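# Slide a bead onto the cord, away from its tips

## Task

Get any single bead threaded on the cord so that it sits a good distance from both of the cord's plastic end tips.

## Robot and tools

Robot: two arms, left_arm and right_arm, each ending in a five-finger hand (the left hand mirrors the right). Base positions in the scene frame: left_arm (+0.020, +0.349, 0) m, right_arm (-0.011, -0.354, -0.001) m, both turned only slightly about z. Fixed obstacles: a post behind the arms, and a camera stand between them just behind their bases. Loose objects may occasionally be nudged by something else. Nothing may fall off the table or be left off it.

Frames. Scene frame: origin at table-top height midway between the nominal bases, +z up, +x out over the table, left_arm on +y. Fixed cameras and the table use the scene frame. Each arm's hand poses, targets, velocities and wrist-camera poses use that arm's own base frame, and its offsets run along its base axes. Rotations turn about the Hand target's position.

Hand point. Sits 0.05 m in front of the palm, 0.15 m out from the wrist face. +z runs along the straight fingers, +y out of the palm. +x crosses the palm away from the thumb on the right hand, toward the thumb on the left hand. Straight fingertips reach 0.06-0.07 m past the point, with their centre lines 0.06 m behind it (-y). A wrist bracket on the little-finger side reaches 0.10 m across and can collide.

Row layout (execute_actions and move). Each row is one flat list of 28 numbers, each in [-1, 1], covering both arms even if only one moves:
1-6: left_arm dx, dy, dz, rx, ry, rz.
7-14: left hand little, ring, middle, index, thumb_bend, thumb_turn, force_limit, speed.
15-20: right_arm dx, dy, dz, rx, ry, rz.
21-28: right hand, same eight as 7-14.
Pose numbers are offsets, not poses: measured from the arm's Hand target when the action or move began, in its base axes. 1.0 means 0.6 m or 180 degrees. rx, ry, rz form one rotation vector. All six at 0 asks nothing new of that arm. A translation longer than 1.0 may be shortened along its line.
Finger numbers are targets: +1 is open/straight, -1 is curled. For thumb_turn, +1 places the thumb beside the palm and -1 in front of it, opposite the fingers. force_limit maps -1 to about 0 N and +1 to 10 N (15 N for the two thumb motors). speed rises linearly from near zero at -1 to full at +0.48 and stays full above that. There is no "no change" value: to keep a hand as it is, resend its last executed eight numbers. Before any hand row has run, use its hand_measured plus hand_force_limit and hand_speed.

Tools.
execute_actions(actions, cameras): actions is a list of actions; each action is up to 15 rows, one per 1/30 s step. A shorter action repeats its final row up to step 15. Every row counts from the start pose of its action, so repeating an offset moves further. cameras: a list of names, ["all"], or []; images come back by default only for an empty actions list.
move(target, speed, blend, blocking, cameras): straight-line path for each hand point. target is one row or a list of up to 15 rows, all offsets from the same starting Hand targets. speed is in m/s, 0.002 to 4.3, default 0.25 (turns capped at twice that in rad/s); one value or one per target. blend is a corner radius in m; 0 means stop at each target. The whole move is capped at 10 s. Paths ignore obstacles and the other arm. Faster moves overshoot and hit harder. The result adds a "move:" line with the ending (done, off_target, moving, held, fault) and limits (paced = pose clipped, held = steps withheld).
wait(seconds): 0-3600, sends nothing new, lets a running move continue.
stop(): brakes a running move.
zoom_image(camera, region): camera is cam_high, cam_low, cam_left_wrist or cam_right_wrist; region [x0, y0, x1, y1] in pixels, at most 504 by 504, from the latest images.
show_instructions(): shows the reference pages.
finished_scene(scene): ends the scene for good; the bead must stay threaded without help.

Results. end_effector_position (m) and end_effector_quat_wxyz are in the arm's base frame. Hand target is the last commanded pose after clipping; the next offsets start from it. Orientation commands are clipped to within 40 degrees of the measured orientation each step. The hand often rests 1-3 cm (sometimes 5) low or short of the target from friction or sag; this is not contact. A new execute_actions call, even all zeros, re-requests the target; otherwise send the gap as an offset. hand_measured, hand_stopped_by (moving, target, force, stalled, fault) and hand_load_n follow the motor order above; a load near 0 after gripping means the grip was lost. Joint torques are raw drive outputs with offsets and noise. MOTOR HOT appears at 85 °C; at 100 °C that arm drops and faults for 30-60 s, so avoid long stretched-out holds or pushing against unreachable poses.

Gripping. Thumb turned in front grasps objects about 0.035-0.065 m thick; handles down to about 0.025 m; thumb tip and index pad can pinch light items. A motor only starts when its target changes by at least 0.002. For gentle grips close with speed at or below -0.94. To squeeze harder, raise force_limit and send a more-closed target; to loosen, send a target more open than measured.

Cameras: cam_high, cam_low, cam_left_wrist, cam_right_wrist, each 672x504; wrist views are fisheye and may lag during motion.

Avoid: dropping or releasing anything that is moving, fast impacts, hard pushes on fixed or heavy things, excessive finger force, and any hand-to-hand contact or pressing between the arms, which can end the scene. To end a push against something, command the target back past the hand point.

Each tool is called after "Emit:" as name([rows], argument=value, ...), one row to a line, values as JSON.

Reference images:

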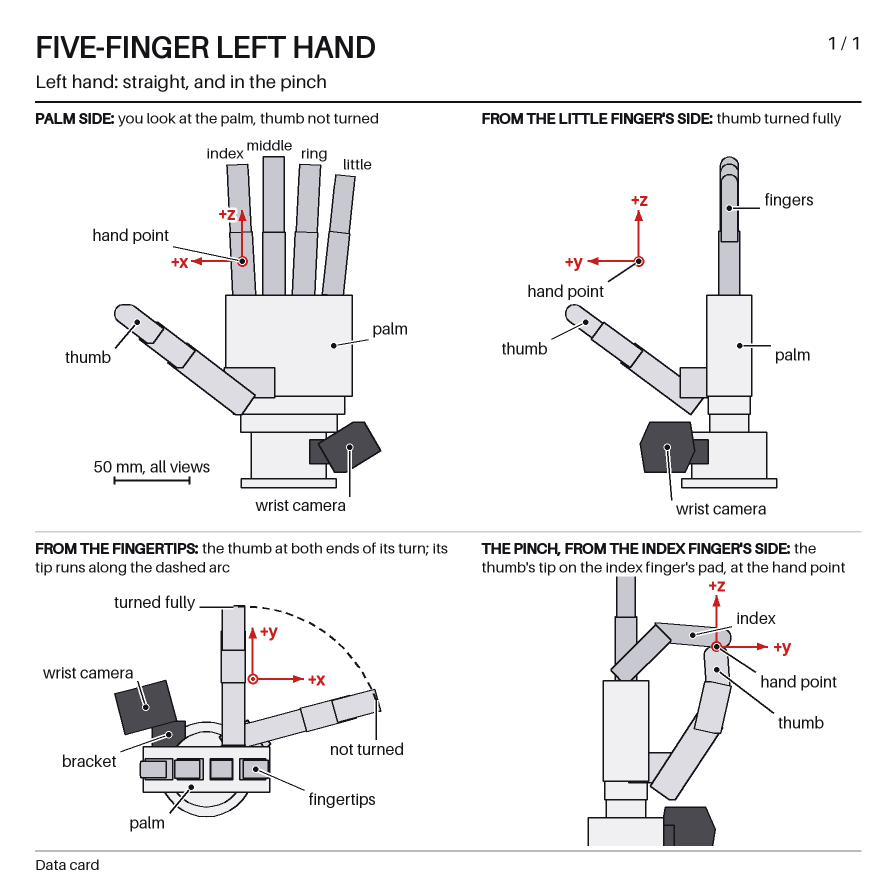

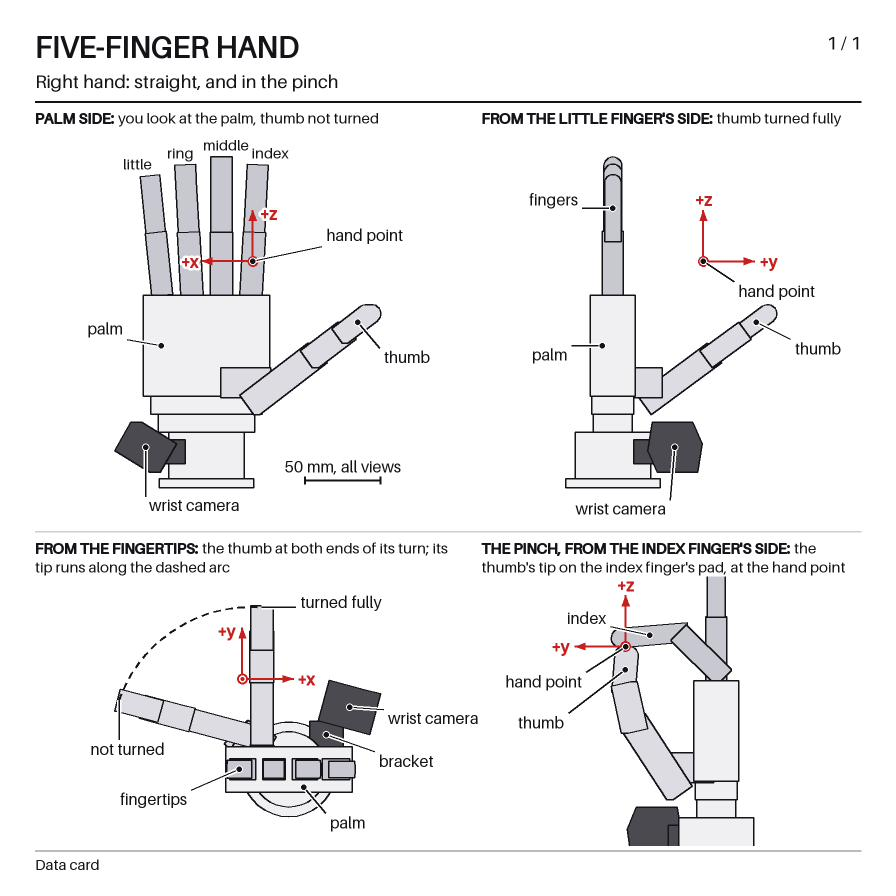

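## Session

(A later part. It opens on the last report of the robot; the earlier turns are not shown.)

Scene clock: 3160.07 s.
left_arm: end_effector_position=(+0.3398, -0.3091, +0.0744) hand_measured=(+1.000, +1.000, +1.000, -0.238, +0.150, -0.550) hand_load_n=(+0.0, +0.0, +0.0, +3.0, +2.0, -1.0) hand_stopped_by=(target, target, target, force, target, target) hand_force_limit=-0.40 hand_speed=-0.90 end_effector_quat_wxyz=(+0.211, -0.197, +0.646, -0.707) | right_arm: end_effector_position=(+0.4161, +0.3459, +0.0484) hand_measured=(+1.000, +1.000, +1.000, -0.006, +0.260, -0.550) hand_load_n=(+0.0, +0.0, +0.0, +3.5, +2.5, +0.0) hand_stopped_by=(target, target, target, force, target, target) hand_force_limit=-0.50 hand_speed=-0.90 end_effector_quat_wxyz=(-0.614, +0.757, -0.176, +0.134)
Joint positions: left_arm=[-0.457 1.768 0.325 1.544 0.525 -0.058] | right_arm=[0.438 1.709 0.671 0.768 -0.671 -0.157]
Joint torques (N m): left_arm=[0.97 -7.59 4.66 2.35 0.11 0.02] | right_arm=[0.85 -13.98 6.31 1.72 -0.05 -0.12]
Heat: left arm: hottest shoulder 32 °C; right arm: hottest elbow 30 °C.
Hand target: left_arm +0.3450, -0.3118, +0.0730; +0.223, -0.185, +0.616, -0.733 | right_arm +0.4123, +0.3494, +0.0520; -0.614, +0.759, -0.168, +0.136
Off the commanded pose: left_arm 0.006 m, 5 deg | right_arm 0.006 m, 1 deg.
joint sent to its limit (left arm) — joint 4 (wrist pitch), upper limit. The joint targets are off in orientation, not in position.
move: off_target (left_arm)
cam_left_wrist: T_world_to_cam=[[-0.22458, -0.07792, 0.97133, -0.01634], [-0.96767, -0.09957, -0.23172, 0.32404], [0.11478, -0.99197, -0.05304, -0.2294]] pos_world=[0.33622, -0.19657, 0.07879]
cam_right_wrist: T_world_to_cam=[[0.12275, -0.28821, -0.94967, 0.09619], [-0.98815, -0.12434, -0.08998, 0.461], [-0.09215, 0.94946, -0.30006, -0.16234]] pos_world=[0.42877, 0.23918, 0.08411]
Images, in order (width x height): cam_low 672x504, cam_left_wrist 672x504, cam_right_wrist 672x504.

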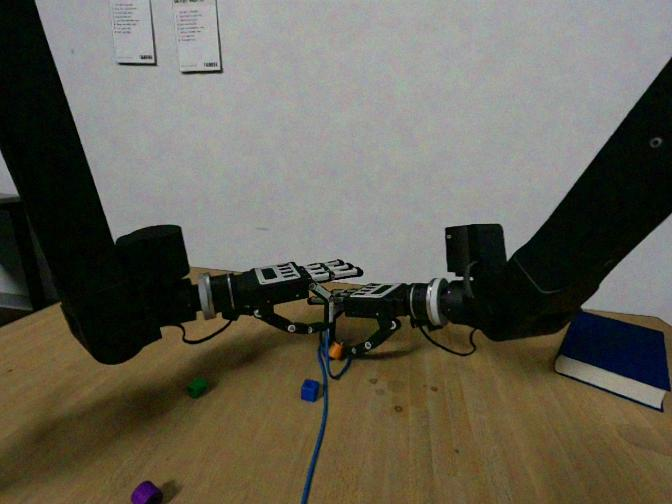

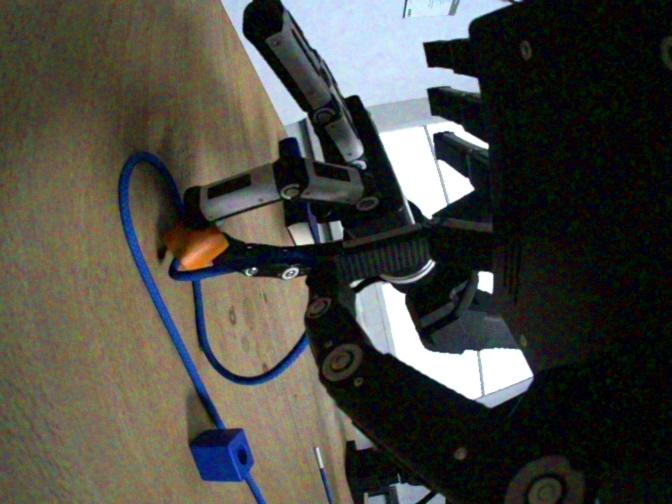

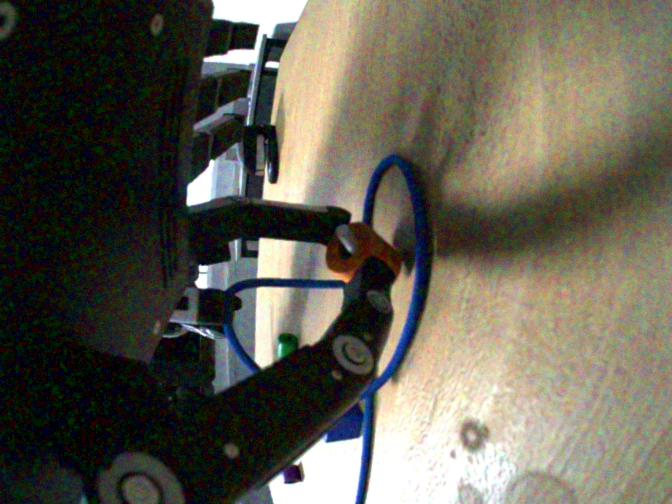

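Emit:
move(target=[0.01,0,-0.01,0,0,0, 1,1,1,-0.35,0.15,-0.55,-0.4,-0.9, 0,0,-0.025,0,0,0, 1,1,1,-0.15,0.26,-0.55,-0.5,-0.9], speed=0.02, cameras=["cam_low","cam_right_wrist","cam_left_wrist"])

Emit:
zoom_image(camera="cam_right_wrist", region=[220, 100, 440, 320])

Emit:
zoom_image(camera="cam_low", region=[260, 220, 400, 400])

Emit:
zoom_image(camera="cam_left_wrist", region=[100, 180, 400, 380])

Scene clock: 3172.50 s.
left_arm: end_effector_position=(+0.3432, -0.3122, +0.0688) hand_measured=(+1.000, +1.000, +1.000, -0.238, +0.150, -0.550) hand_load_n=(+0.0, +0.0, +0.0, +3.0, +2.0, -0.5) hand_stopped_by=(target, target, target, force, target, target) hand_force_limit=-0.40 hand_speed=-0.90 end_effector_quat_wxyz=(+0.207, -0.195, +0.649, -0.705) | right_arm: end_effector_position=(+0.4185, +0.3469, +0.0510) hand_measured=(+1.000, +1.000, +1.000, -0.006, +0.260, -0.550) hand_load_n=(+0.0, +0.0, +0.0, +3.0, +2.0, +0.0) hand_stopped_by=(target, target, target, force, target, target) hand_force_limit=-0.50 hand_speed=-0.90 end_effector_quat_wxyz=(-0.619, +0.754, -0.170, +0.141)
Joint positions: left_arm=[-0.457 1.791 0.342 1.544 0.535 -0.054] | right_arm=[0.438 1.712 0.671 0.791 -0.67 -0.159]
Joint torques (N m): left_arm=[1.73 -7.77 4.53 2.3 0.11 0.03] | right_arm=[0.91 -10.46 5.72 2.77 -0.05 -0.12]
Heat: left arm: hottest shoulder 32 °C; right arm: hottest elbow 30 °C.
Hand target: left_arm +0.3510, -0.3118, +0.0670; +0.223, -0.185, +0.616, -0.733 | right_arm +0.4124, +0.3494, +0.0371; -0.614, +0.759, -0.168, +0.137
Off the commanded pose: left_arm 0.008 m, 5 deg | right_arm 0.015 m, 1 deg.
joint sent to its limit (left arm) — joint 4 (wrist pitch), upper limit. The joint targets are off in orientation, not in position.
move: off_target (left_arm, right_arm)
cam_left_wrist: T_world_to_cam=[[-0.22257, -0.08139, 0.97151, -0.01217], [-0.96923, -0.08904, -0.2295, 0.32948], [0.10519, -0.9927, -0.05907, -0.2297]] pos_world=[0.34079, -0.19968, 0.07387]
cam_right_wrist: T_world_to_cam=[[0.14172, -0.28118, -0.94913, 0.08826], [-0.98614, -0.12368, -0.1106, 0.46369], [-0.08629, 0.95165, -0.29481, -0.16572]] pos_world=[0.43045, 0.23987, 0.0862]
Images, in order (width x height): cam_low 672x504, cam_left_wrist 672x504, cam_right_wrist 672x504.

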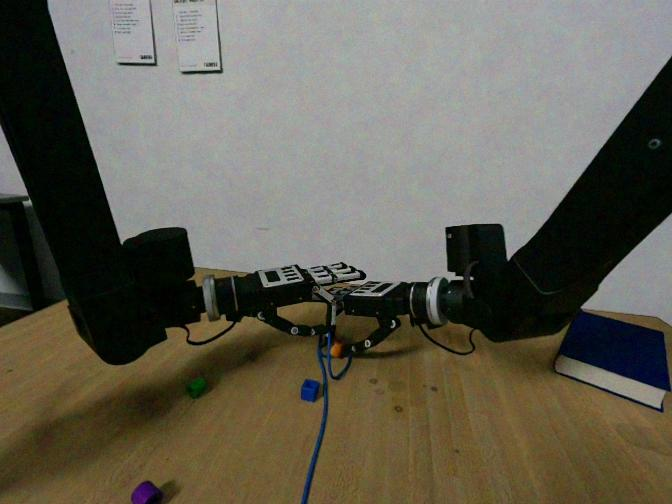

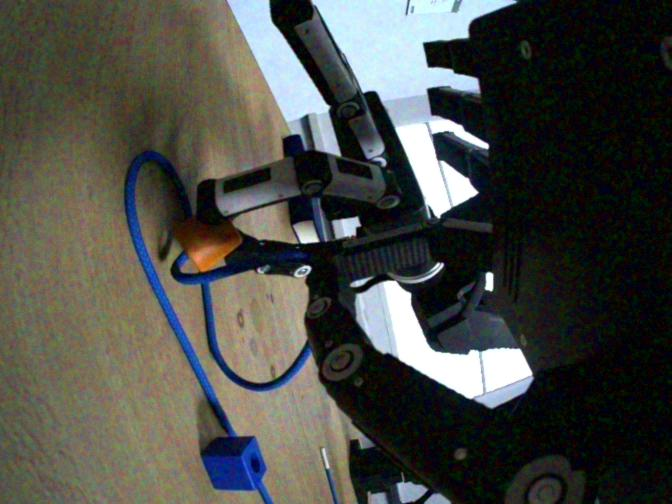

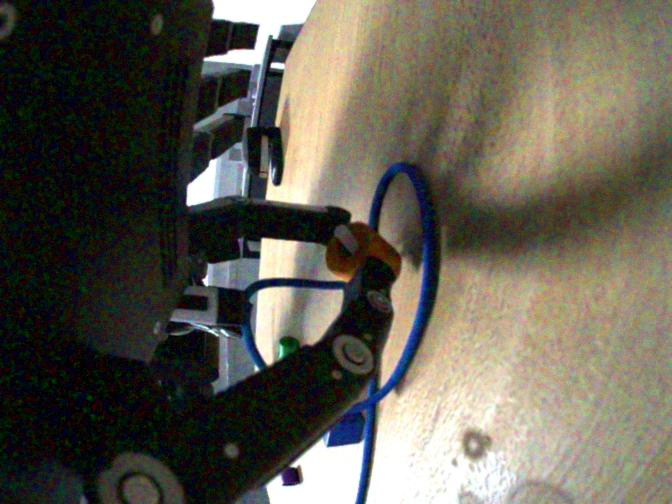

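Scaled by 2.291 from the camera's image (finer frame: 960x720).

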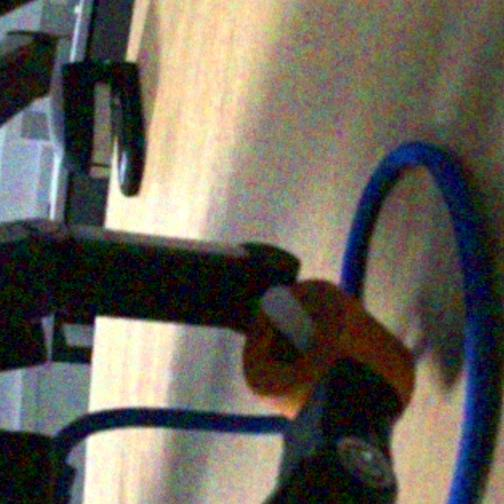

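Scaled by 2.800 from the camera's image (finer frame: 960x720).

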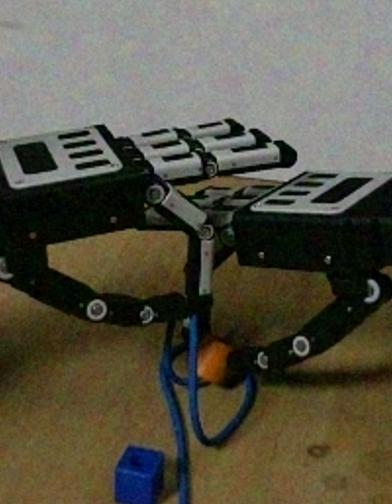

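Scaled by 1.680 from the camera's image (finer frame: 960x720).

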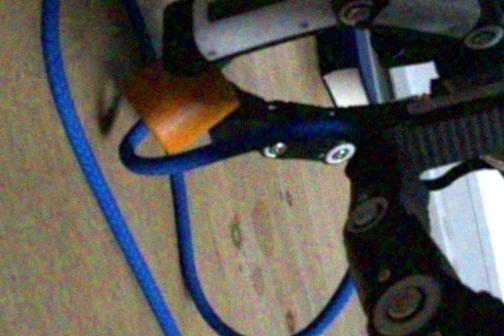

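Emit:
move(target=[0,0,0,0,0,0, 1,1,1,-0.35,0.15,-0.55,-0.4,-0.9, 0,0,-0.015,0,0,0, 1,1,1,-0.15,0.26,-0.55,-0.5,-0.9], speed=0.02, cameras=["cam_low","cam_right_wrist","cam_left_wrist"])

Emit:
zoom_image(camera="cam_right_wrist", region=[220, 100, 440, 320])

Emit:
zoom_image(camera="cam_low", region=[260, 220, 400, 400])

Scene clock: 3188.40 s.
left_arm: end_effector_position=(+0.3432, -0.3122, +0.0688) hand_measured=(+1.000, +1.000, +1.000, -0.238, +0.150, -0.550) hand_load_n=(+0.0, +0.0, +0.0, +3.0, +2.0, -0.5) hand_stopped_by=(target, target, target, force, target, target) hand_force_limit=-0.40 hand_speed=-0.90 end_effector_quat_wxyz=(+0.207, -0.195, +0.649, -0.705) | right_arm: end_effector_position=(+0.4207, +0.3479, +0.0478) hand_measured=(+1.000, +1.000, +1.000, -0.006, +0.260, -0.550) hand_load_n=(+0.0, -0.5, +0.0, +4.0, +1.5, +0.0) hand_stopped_by=(target, target, target, force, target, target) hand_force_limit=-0.50 hand_speed=-0.90 end_effector_quat_wxyz=(-0.622, +0.751, -0.167, +0.146)
Joint positions: left_arm=[-0.457 1.791 0.342 1.544 0.535 -0.054] | right_arm=[0.438 1.731 0.671 0.825 -0.67 -0.16]
Joint torques (N m): left_arm=[1.67 -7.94 4.55 2.32 0.12 0.01] | right_arm=[0.85 -9.93 5.35 2.55 -0.06 -0.11]
Heat: left arm: hottest shoulder 32 °C; right arm: hottest elbow 30 °C.
Hand target: left_arm +0.3510, -0.3118, +0.0670; +0.223, -0.185, +0.616, -0.733 | right_arm +0.4124, +0.3494, +0.0281; -0.614, +0.759, -0.168, +0.137
Off the commanded pose: left_arm 0.008 m, 5 deg | right_arm 0.021 m, 2 deg.
joint sent to its limit (left arm) — joint 4 (wrist pitch), upper limit. The joint targets are off in orientation, not in position.
move: off_target (right_arm)
cam_left_wrist: T_world_to_cam=[[-0.22257, -0.08139, 0.97151, -0.01217], [-0.96923, -0.08904, -0.2295, 0.32948], [0.10519, -0.9927, -0.05907, -0.2297]] pos_world=[0.34079, -0.19968, 0.07387]
cam_right_wrist: T_world_to_cam=[[0.1549, -0.27534, -0.94879, 0.0776], [-0.98449, -0.12307, -0.12501, 0.46537], [-0.08234, 0.95344, -0.29013, -0.16994]] pos_world=[0.43214, 0.24067, 0.08249]
Images, in order (width x height): cam_low 672x504, cam_left_wrist 672x504, cam_right_wrist 672x504.

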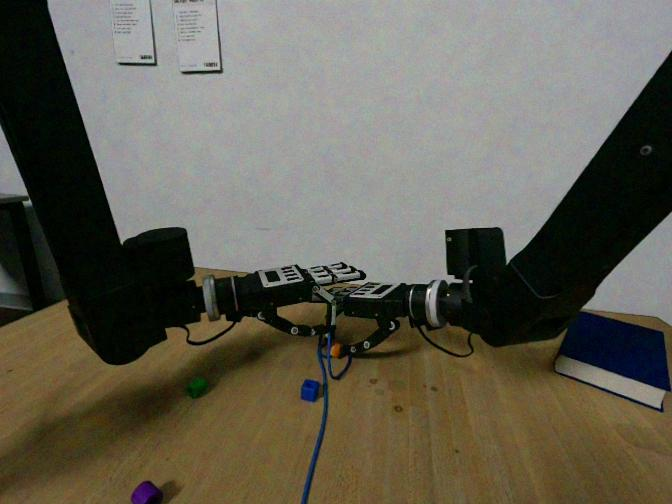

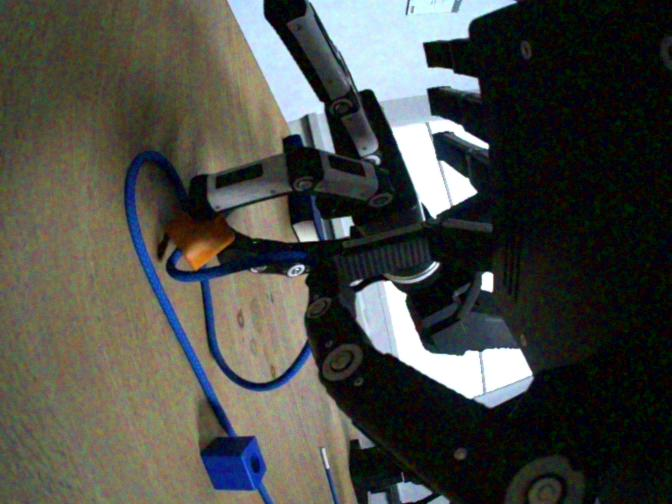

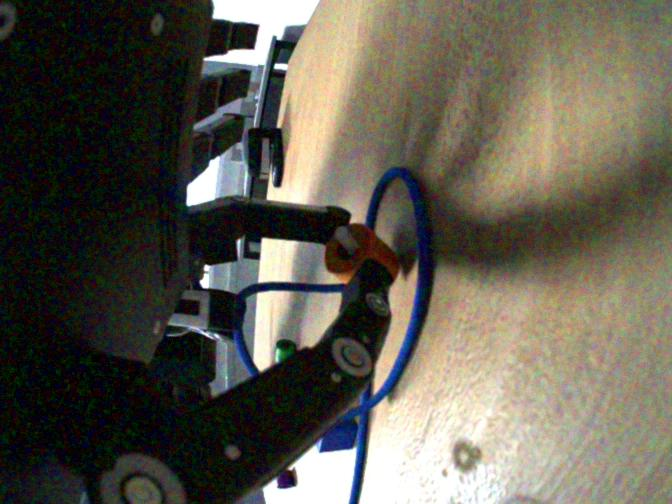

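Scaled by 2.291 from the camera's image (finer frame: 960x720).

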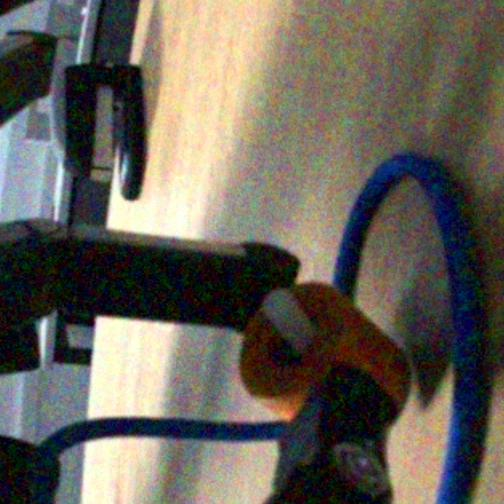

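Scaled by 2.800 from the camera's image (finer frame: 960x720).

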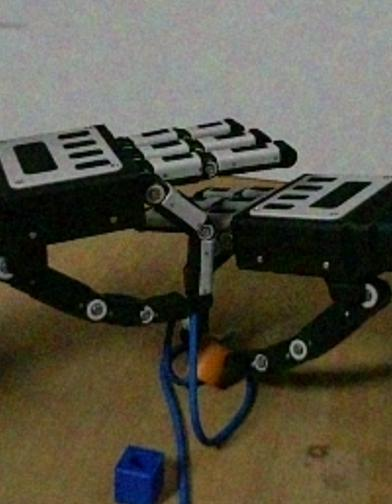

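Emit:
move(target=[0,0,0,0,0,0, 1,1,1,-0.35,0.15,-0.55,-0.4,-0.9, 0,0,-0.005,0,0,0, 1,1,1,0.01,0.26,-0.55,-0.5,-0.9], speed=0.02, cameras=["cam_low","cam_right_wrist","cam_left_wrist"])

Emit:
zoom_image(camera="cam_right_wrist", region=[220, 100, 440, 320])

Emit:
zoom_image(camera="cam_low", region=[260, 220, 400, 400])

Scene clock: 3202.57 s.
left_arm: end_effector_position=(+0.3432, -0.3122, +0.0688) hand_measured=(+1.000, +1.000, +1.000, -0.238, +0.150, -0.550) hand_load_n=(+0.0, +0.0, -0.5, +3.0, +2.0, -0.5) hand_stopped_by=(target, target, target, force, target, target) hand_force_limit=-0.40 hand_speed=-0.90 end_effector_quat_wxyz=(+0.207, -0.195, +0.649, -0.705) | right_arm: end_effector_position=(+0.4214, +0.3482, +0.0467) hand_measured=(+1.000, +1.000, +1.000, +0.010, +0.260, -0.550) hand_load_n=(+0.0, +0.0, -0.5, +2.0, +0.5, +0.0) hand_stopped_by=(target, target, target, target, target, target) hand_force_limit=-0.50 hand_speed=-0.90 end_effector_quat_wxyz=(-0.624, +0.750, -0.165, +0.148)
Joint positions: left_arm=[-0.457 1.791 0.342 1.544 0.535 -0.054] | right_arm=[0.438 1.738 0.671 0.837 -0.67 -0.16]
Joint torques (N m): left_arm=[1.73 -7.88 4.56 2.3 0.11 0] | right_arm=[0.73 -9.64 5.24 2.41 -0.05 -0.13]
Motor temperatures (°C): left_arm=[22 32 31 23 23 24] | right_arm=[23 28 30 25 24 26]
Heat: left arm: hottest shoulder 32 °C; right arm: hottest elbow 30 °C.
Hand target: left_arm +0.3510, -0.3118, +0.0670; +0.223, -0.185, +0.616, -0.733 | right_arm +0.4124, +0.3494, +0.0250; -0.614, +0.759, -0.168, +0.137
Off the commanded pose: left_arm 0.008 m, 5 deg | right_arm 0.023 m, 2 deg.
joint sent to its limit (left arm) — joint 4 (wrist pitch), upper limit. The joint targets are off in orientation, not in position.
move: off_target (right_arm)
cam_left_wrist: T_world_to_cam=[[-0.22257, -0.08139, 0.97151, -0.01217], [-0.96923, -0.08904, -0.2295, 0.32948], [0.10519, -0.9927, -0.05907, -0.2297]] pos_world=[0.34079, -0.19968, 0.07387]
cam_right_wrist: T_world_to_cam=[[0.15951, -0.27315, -0.94866, 0.07381], [-0.98387, -0.12276, -0.13008, 0.46579], [-0.08093, 0.95411, -0.28833, -0.17139]] pos_world=[0.43263, 0.24086, 0.08119]
Images, in order (width x height): cam_low 672x504, cam_left_wrist 672x504, cam_right_wrist 672x504.

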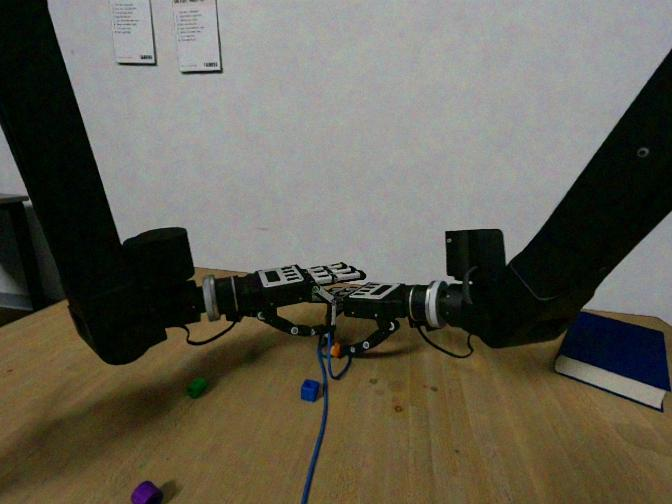

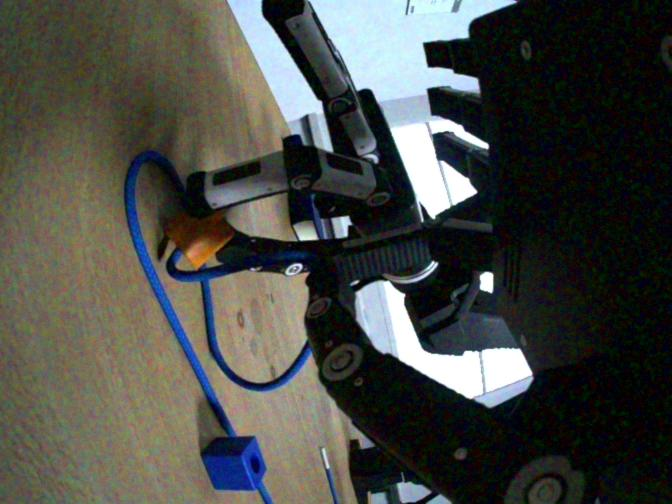

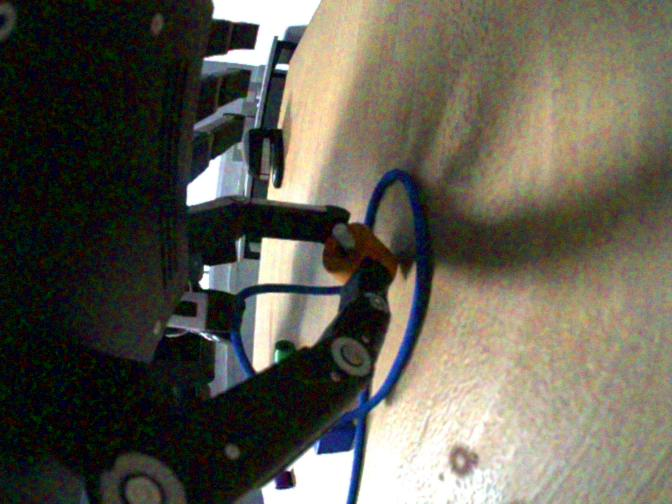

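Scaled by 2.291 from the camera's image (finer frame: 960x720).

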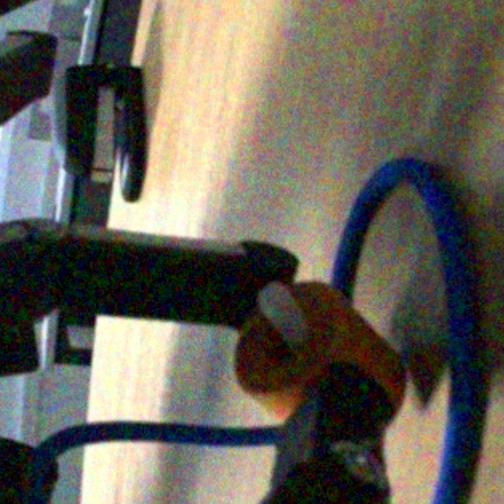

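Scaled by 2.800 from the camera's image (finer frame: 960x720).

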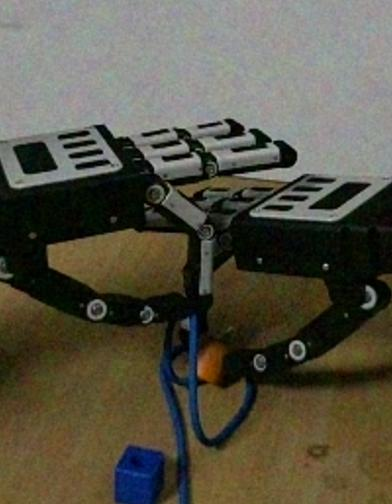

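Emit:
move(target=[0,0,0,0,0,0, 1,1,1,-0.35,0.15,-0.55,-0.4,-0.9, -0.01,0,-0.0133,0,0,0, 1,1,1,0.01,0.26,-0.55,-0.5,-0.9], speed=0.02, cameras=["cam_low","cam_right_wrist","cam_left_wrist"])

Emit:
zoom_image(camera="cam_right_wrist", region=[220, 100, 440, 320])

Emit:
zoom_image(camera="cam_low", region=[260, 220, 400, 400])

Scene clock: 3208.37 s.
left_arm: end_effector_position=(+0.3432, -0.3122, +0.0688) hand_measured=(+1.000, +1.000, +1.000, -0.238, +0.150, -0.550) hand_load_n=(+0.0, +0.0, -0.5, +3.0, +2.0, -0.5) hand_stopped_by=(target, target, target, force, target, target) hand_force_limit=-0.40 hand_speed=-0.90 end_effector_quat_wxyz=(+0.207, -0.195, +0.649, -0.705) | right_arm: end_effector_position=(+0.4163, +0.3511, +0.0412) hand_measured=(+1.000, +1.000, +1.000, +0.010, +0.260, -0.550) hand_load_n=(+0.0, +0.0, +0.0, +2.5, +0.5, +0.5) hand_stopped_by=(target, target, target, target, target, target) hand_force_limit=-0.50 hand_speed=-0.90 end_effector_quat_wxyz=(-0.626, +0.749, -0.160, +0.148)
Joint positions: left_arm=[-0.457 1.791 0.342 1.544 0.535 -0.054] | right_arm=[0.448 1.754 0.66 0.873 -0.667 -0.16]
Joint torques (N m): left_arm=[1.61 -7.82 4.6 2.26 0.11 0.02] | right_arm=[0.56 -9.52 4.55 2.44 0.04 -0.11]
Heat: left arm: hottest shoulder 32 °C; right arm: hottest elbow 30 °C.
Hand target: left_arm +0.3510, -0.3118, +0.0670; +0.223, -0.185, +0.616, -0.733 | right_arm +0.4064, +0.3494, +0.0172; -0.614, +0.759, -0.168, +0.137
Off the commanded pose: left_arm 0.008 m, 5 deg | right_arm 0.026 m, 2 deg.
joint sent to its limit (left arm) — joint 4 (wrist pitch), upper limit. The joint targets are off in orientation, not in position.
move: off_target (right_arm)
cam_left_wrist: T_world_to_cam=[[-0.22283, -0.08161, 0.97144, -0.01212], [-0.96917, -0.08898, -0.22978, 0.32949], [0.10519, -0.99269, -0.05927, -0.22969]] pos_world=[0.34079, -0.19968, 0.07387]
cam_right_wrist: T_world_to_cam=[[0.1688, -0.26939, -0.94812, 0.06499], [-0.98198, -0.12884, -0.13823, 0.46214], [-0.08492, 0.95437, -0.28629, -0.17468]] pos_world=[0.42802, 0.24375, 0.07549]
Images, in order (width x height): cam_low 672x504, cam_left_wrist 672x504, cam_right_wrist 672x504.

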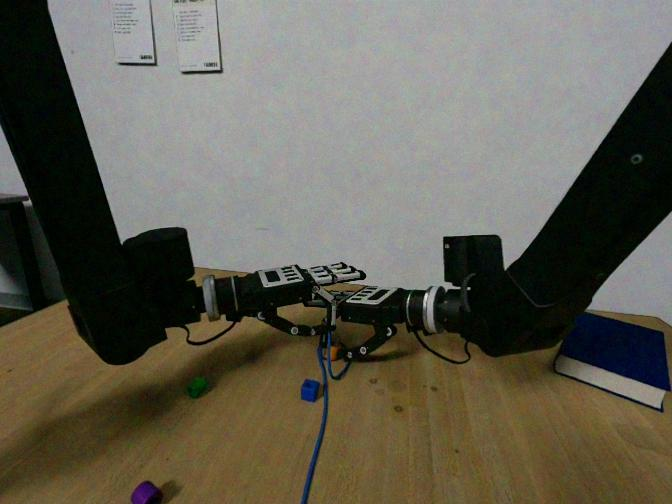

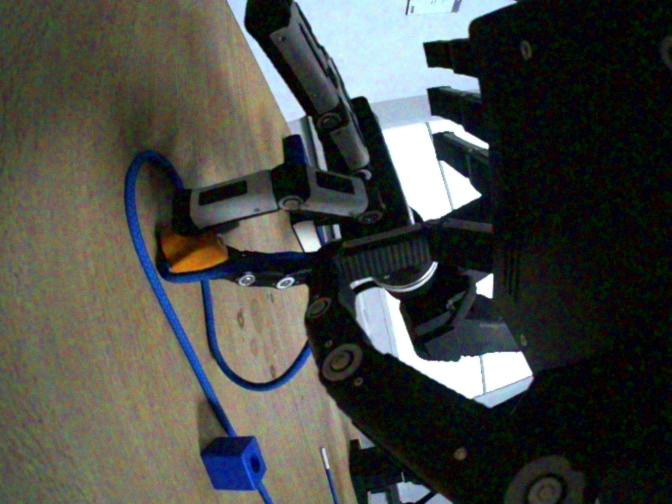

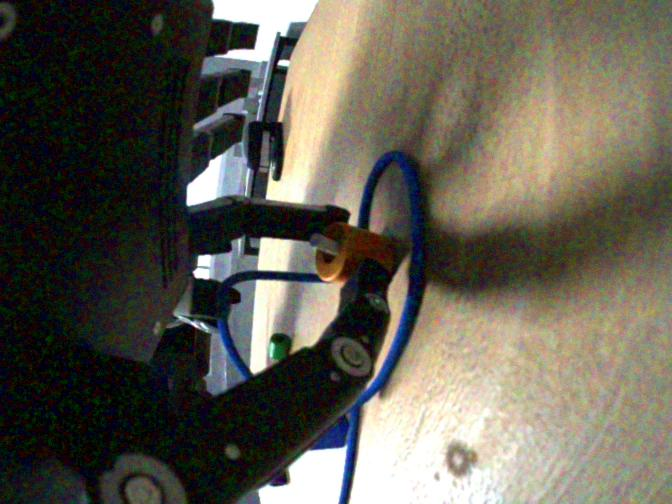

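Scaled by 2.291 from the camera's image (finer frame: 960x720).

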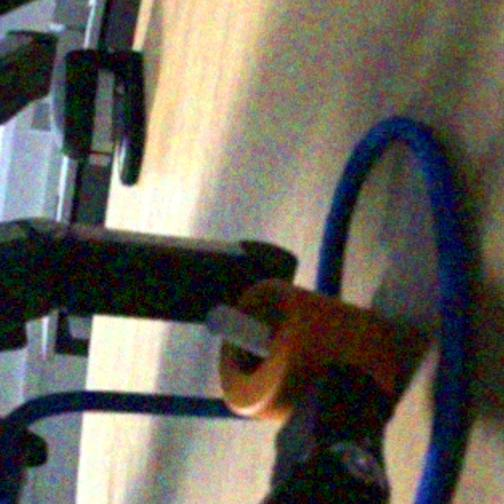

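Scaled by 2.800 from the camera's image (finer frame: 960x720).

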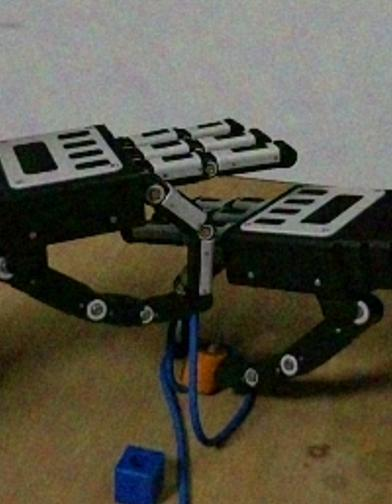

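Emit:
move(target=[0,0,0,0,0,0, 1,1,1,0.0,0.15,-0.55,-0.4,-0.85, 0,0,0,0,0,0, 1,1,1,0.01,0.26,-0.55,-0.5,-0.9], speed=0.02, cameras=["all"])

Emit:
zoom_image(camera="cam_right_wrist", region=[220, 100, 440, 320])

Emit:
zoom_image(camera="cam_low", region=[260, 220, 400, 400])

Emit:
zoom_image(camera="cam_left_wrist", region=[100, 180, 400, 380])

Scene clock: 3253.73 s.
left_arm: end_effector_position=(+0.3434, -0.3115, +0.0669) hand_measured=(+1.000, +1.000, +1.000, +0.000, +0.150, -0.550) hand_load_n=(+0.0, -0.5, +0.0, -3.0, +0.0, +0.0) hand_stopped_by=(target, target, target, target, target, target) hand_force_limit=-0.40 hand_speed=-0.85 end_effector_quat_wxyz=(+0.207, -0.195, +0.651, -0.704) | right_arm: end_effector_position=(+0.4177, +0.3506, +0.0411) hand_measured=(+1.000, +1.000, +1.000, +0.010, +0.260, -0.550) hand_load_n=(+0.0, +0.0, +0.0, +2.0, +0.5, +0.5) hand_stopped_by=(target, target, target, target, target, target) hand_force_limit=-0.50 hand_speed=-0.90 end_effector_quat_wxyz=(-0.625, +0.748, -0.162, +0.151)
Joint positions: left_arm=[-0.455 1.795 0.342 1.544 0.537 -0.051] | right_arm=[0.448 1.754 0.66 0.874 -0.661 -0.16]
Joint torques (N m): left_arm=[1.55 -8.29 4.55 2.29 0.09 -0.01] | right_arm=[0.62 -9.82 4.6 2.35 -0.17 -0.1]
Heat: left arm: hottest shoulder 32 °C; right arm: hottest elbow 29 °C.
Hand target: left_arm +0.3510, -0.3118, +0.0670; +0.223, -0.185, +0.616, -0.733 | right_arm +0.4064, +0.3494, +0.0170; -0.614, +0.759, -0.168, +0.137
Off the commanded pose: left_arm 0.008 m, 6 deg | right_arm 0.026 m, 2 deg.
joint sent to its limit (left arm) — joint 4 (wrist pitch), upper limit. The joint targets are off in orientation, not in position.
move: done
cam_left_wrist: T_world_to_cam=[[-0.22114, -0.08481, 0.97155, -0.01188], [-0.9695, -0.08884, -0.22843, 0.32937], [0.10568, -0.99243, -0.06258, -0.22896]] pos_world=[0.34089, -0.19898, 0.07246]
cam_right_wrist: T_world_to_cam=[[0.16855, -0.27112, -0.94768, 0.0653], [-0.98257, -0.12269, -0.13965, 0.46164], [-0.07841, 0.95469, -0.28707, -0.17683]] pos_world=[0.42872, 0.24316, 0.07558]

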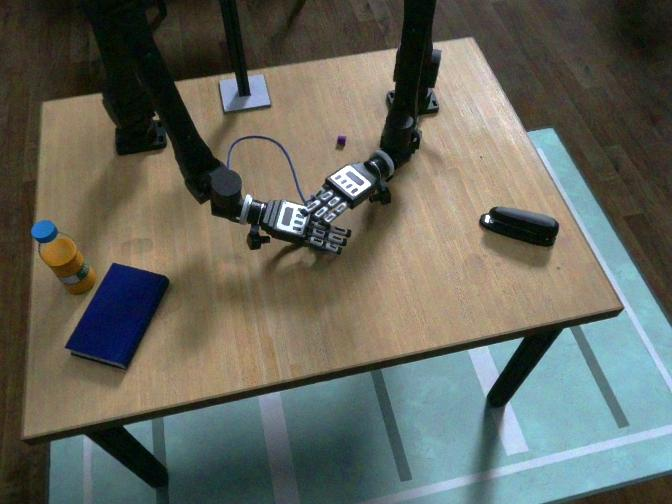

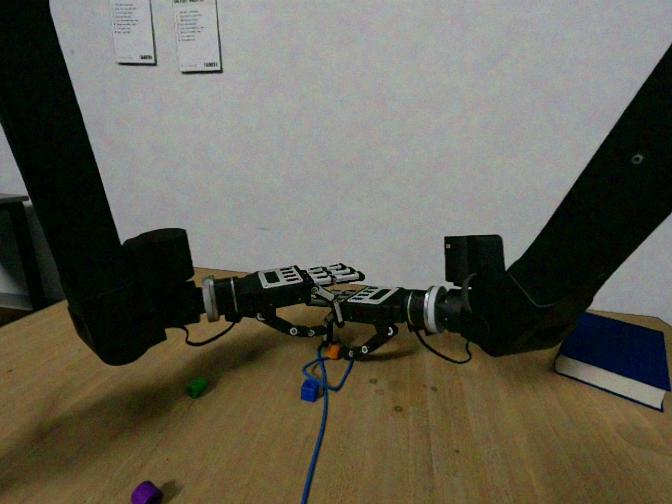

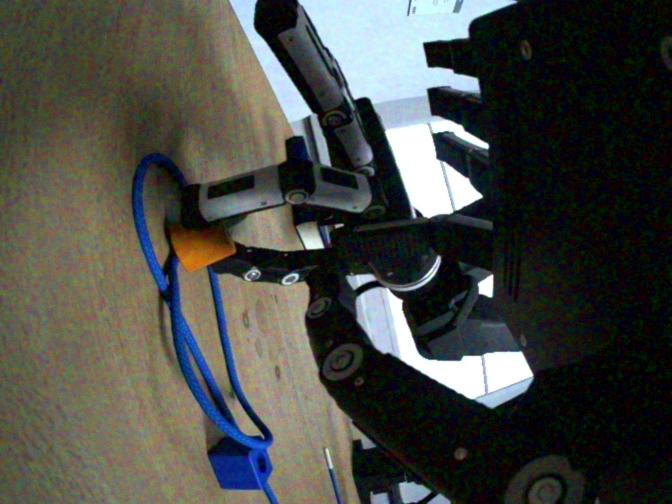

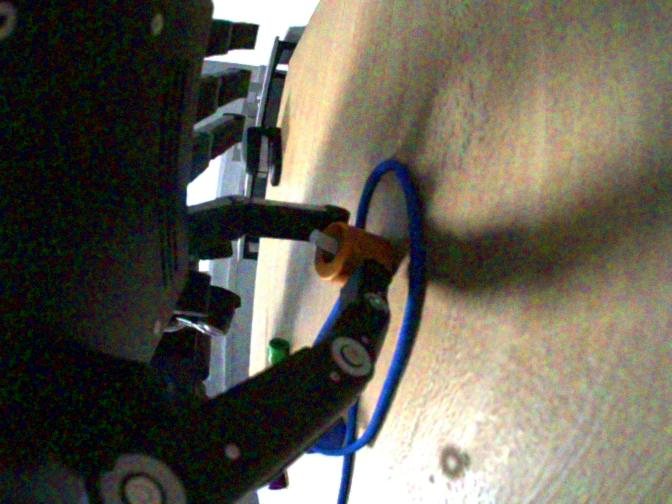

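Scaled by 2.291 from the camera's image (finer frame: 960x720).

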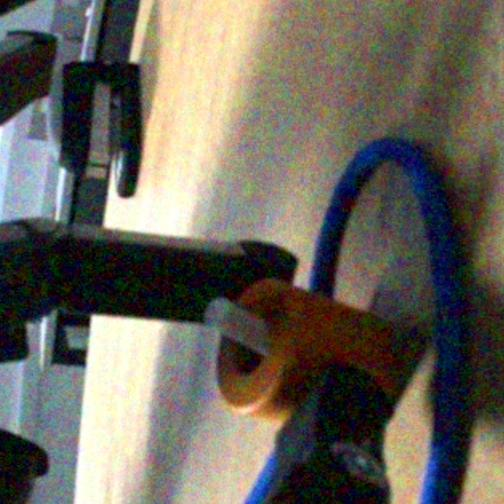

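Scaled by 2.800 from the camera's image (finer frame: 960x720).

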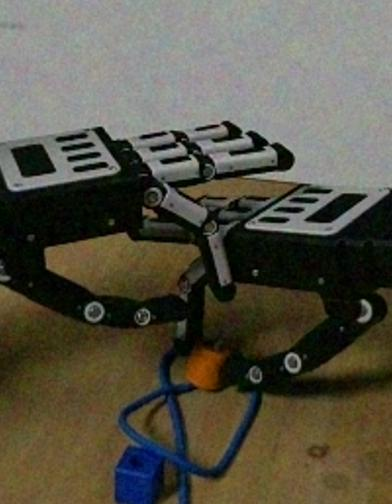

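Scaled by 1.680 from the camera's image (finer frame: 960x720).

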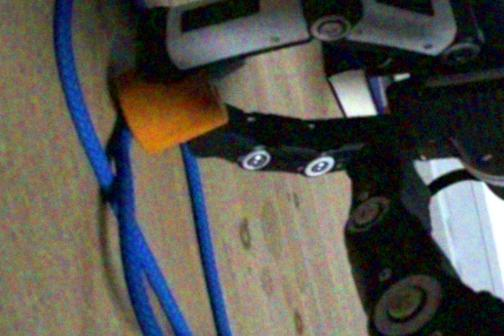

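Emit:
move(target=[0,0,0,0,0,0, 1,1,1,-0.10,0.15,-0.55,-0.4,-0.85, 0,0,0,0,0,0, 1,1,1,0.01,0.26,-0.55,-0.5,-0.9], speed=0.02, cameras=["cam_low","cam_high"])

Emit:
zoom_image(camera="cam_low", region=[290, 250, 380, 370])

Emit:
zoom_image(camera="cam_high", region=[260, 160, 380, 270])

Scene clock: 3261.97 s.
left_arm: end_effector_position=(+0.3434, -0.3115, +0.0669) hand_measured=(+1.000, +1.000, +1.000, -0.100, +0.150, -0.550) hand_load_n=(+0.0, +0.0, +0.0, +0.0, +0.0, +0.0) hand_stopped_by=(target, target, target, target, target, target) hand_force_limit=-0.40 hand_speed=-0.85 end_effector_quat_wxyz=(+0.207, -0.195, +0.651, -0.704) | right_arm: end_effector_position=(+0.4175, +0.3505, +0.0405) hand_measured=(+1.000, +1.000, +1.000, +0.010, +0.260, -0.550) hand_load_n=(+0.0, +0.0, +0.0, +2.0, +0.5, +0.0) hand_stopped_by=(target, target, target, target, target, target) hand_force_limit=-0.50 hand_speed=-0.90 end_effector_quat_wxyz=(-0.625, +0.749, -0.162, +0.150)
Joint positions: left_arm=[-0.455 1.795 0.342 1.544 0.537 -0.051] | right_arm=[0.448 1.756 0.66 0.874 -0.661 -0.16]
Joint torques (N m): left_arm=[1.49 -8.18 4.53 2.29 0.08 -0.03] | right_arm=[0.5 -9.82 4.6 2.35 -0.16 -0.1]
Heat: left arm: hottest shoulder 32 °C; right arm: hottest elbow 29 °C.
Hand target: left_arm +0.3510, -0.3118, +0.0670; +0.223, -0.185, +0.616, -0.733 | right_arm +0.4064, +0.3494, +0.0171; -0.614, +0.759, -0.168, +0.136
Off the commanded pose: left_arm 0.008 m, 6 deg | right_arm 0.026 m, 2 deg.
joint sent to its limit (left arm) — joint 4 (wrist pitch), upper limit. The joint targets are off in orientation, not in position.
move: done
Images, in order (width x height): cam_high 672x504, cam_low 672x504.

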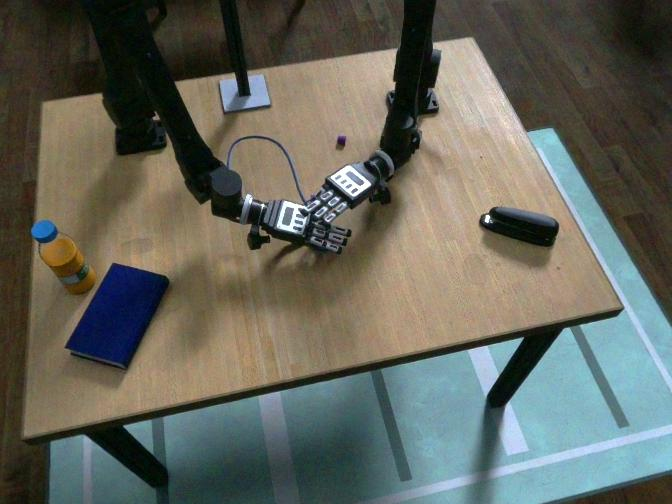

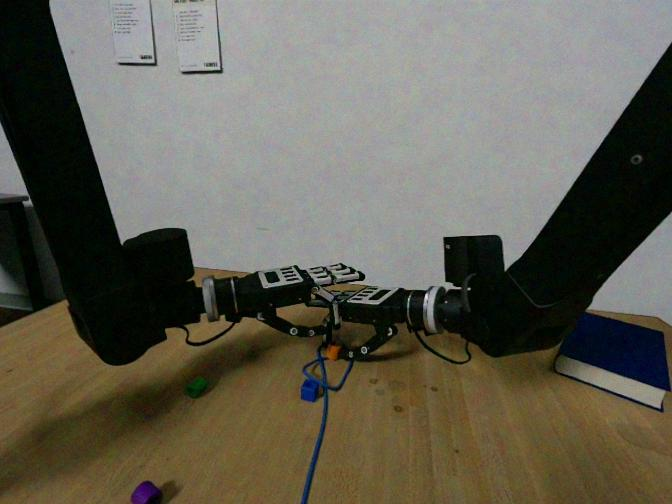

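Scaled by 4.200 from the camera's image (finer frame: 960x720).

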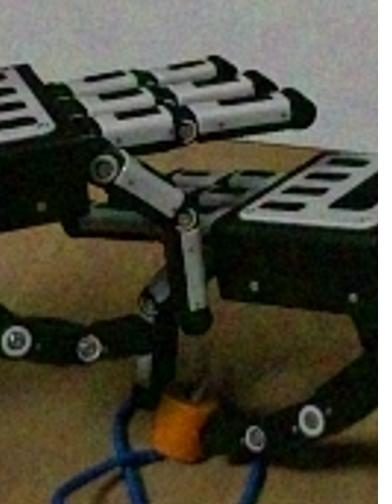

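Scaled by 4.200 from the camera's image (finer frame: 960x720).

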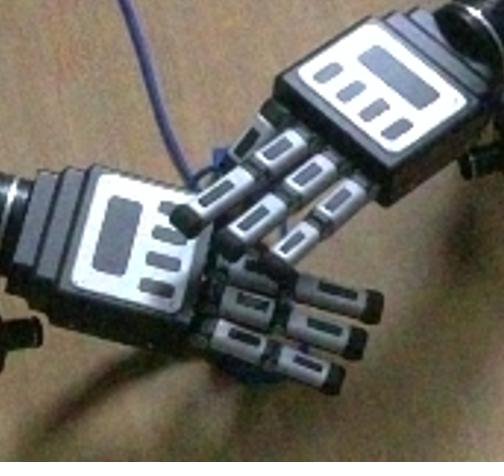

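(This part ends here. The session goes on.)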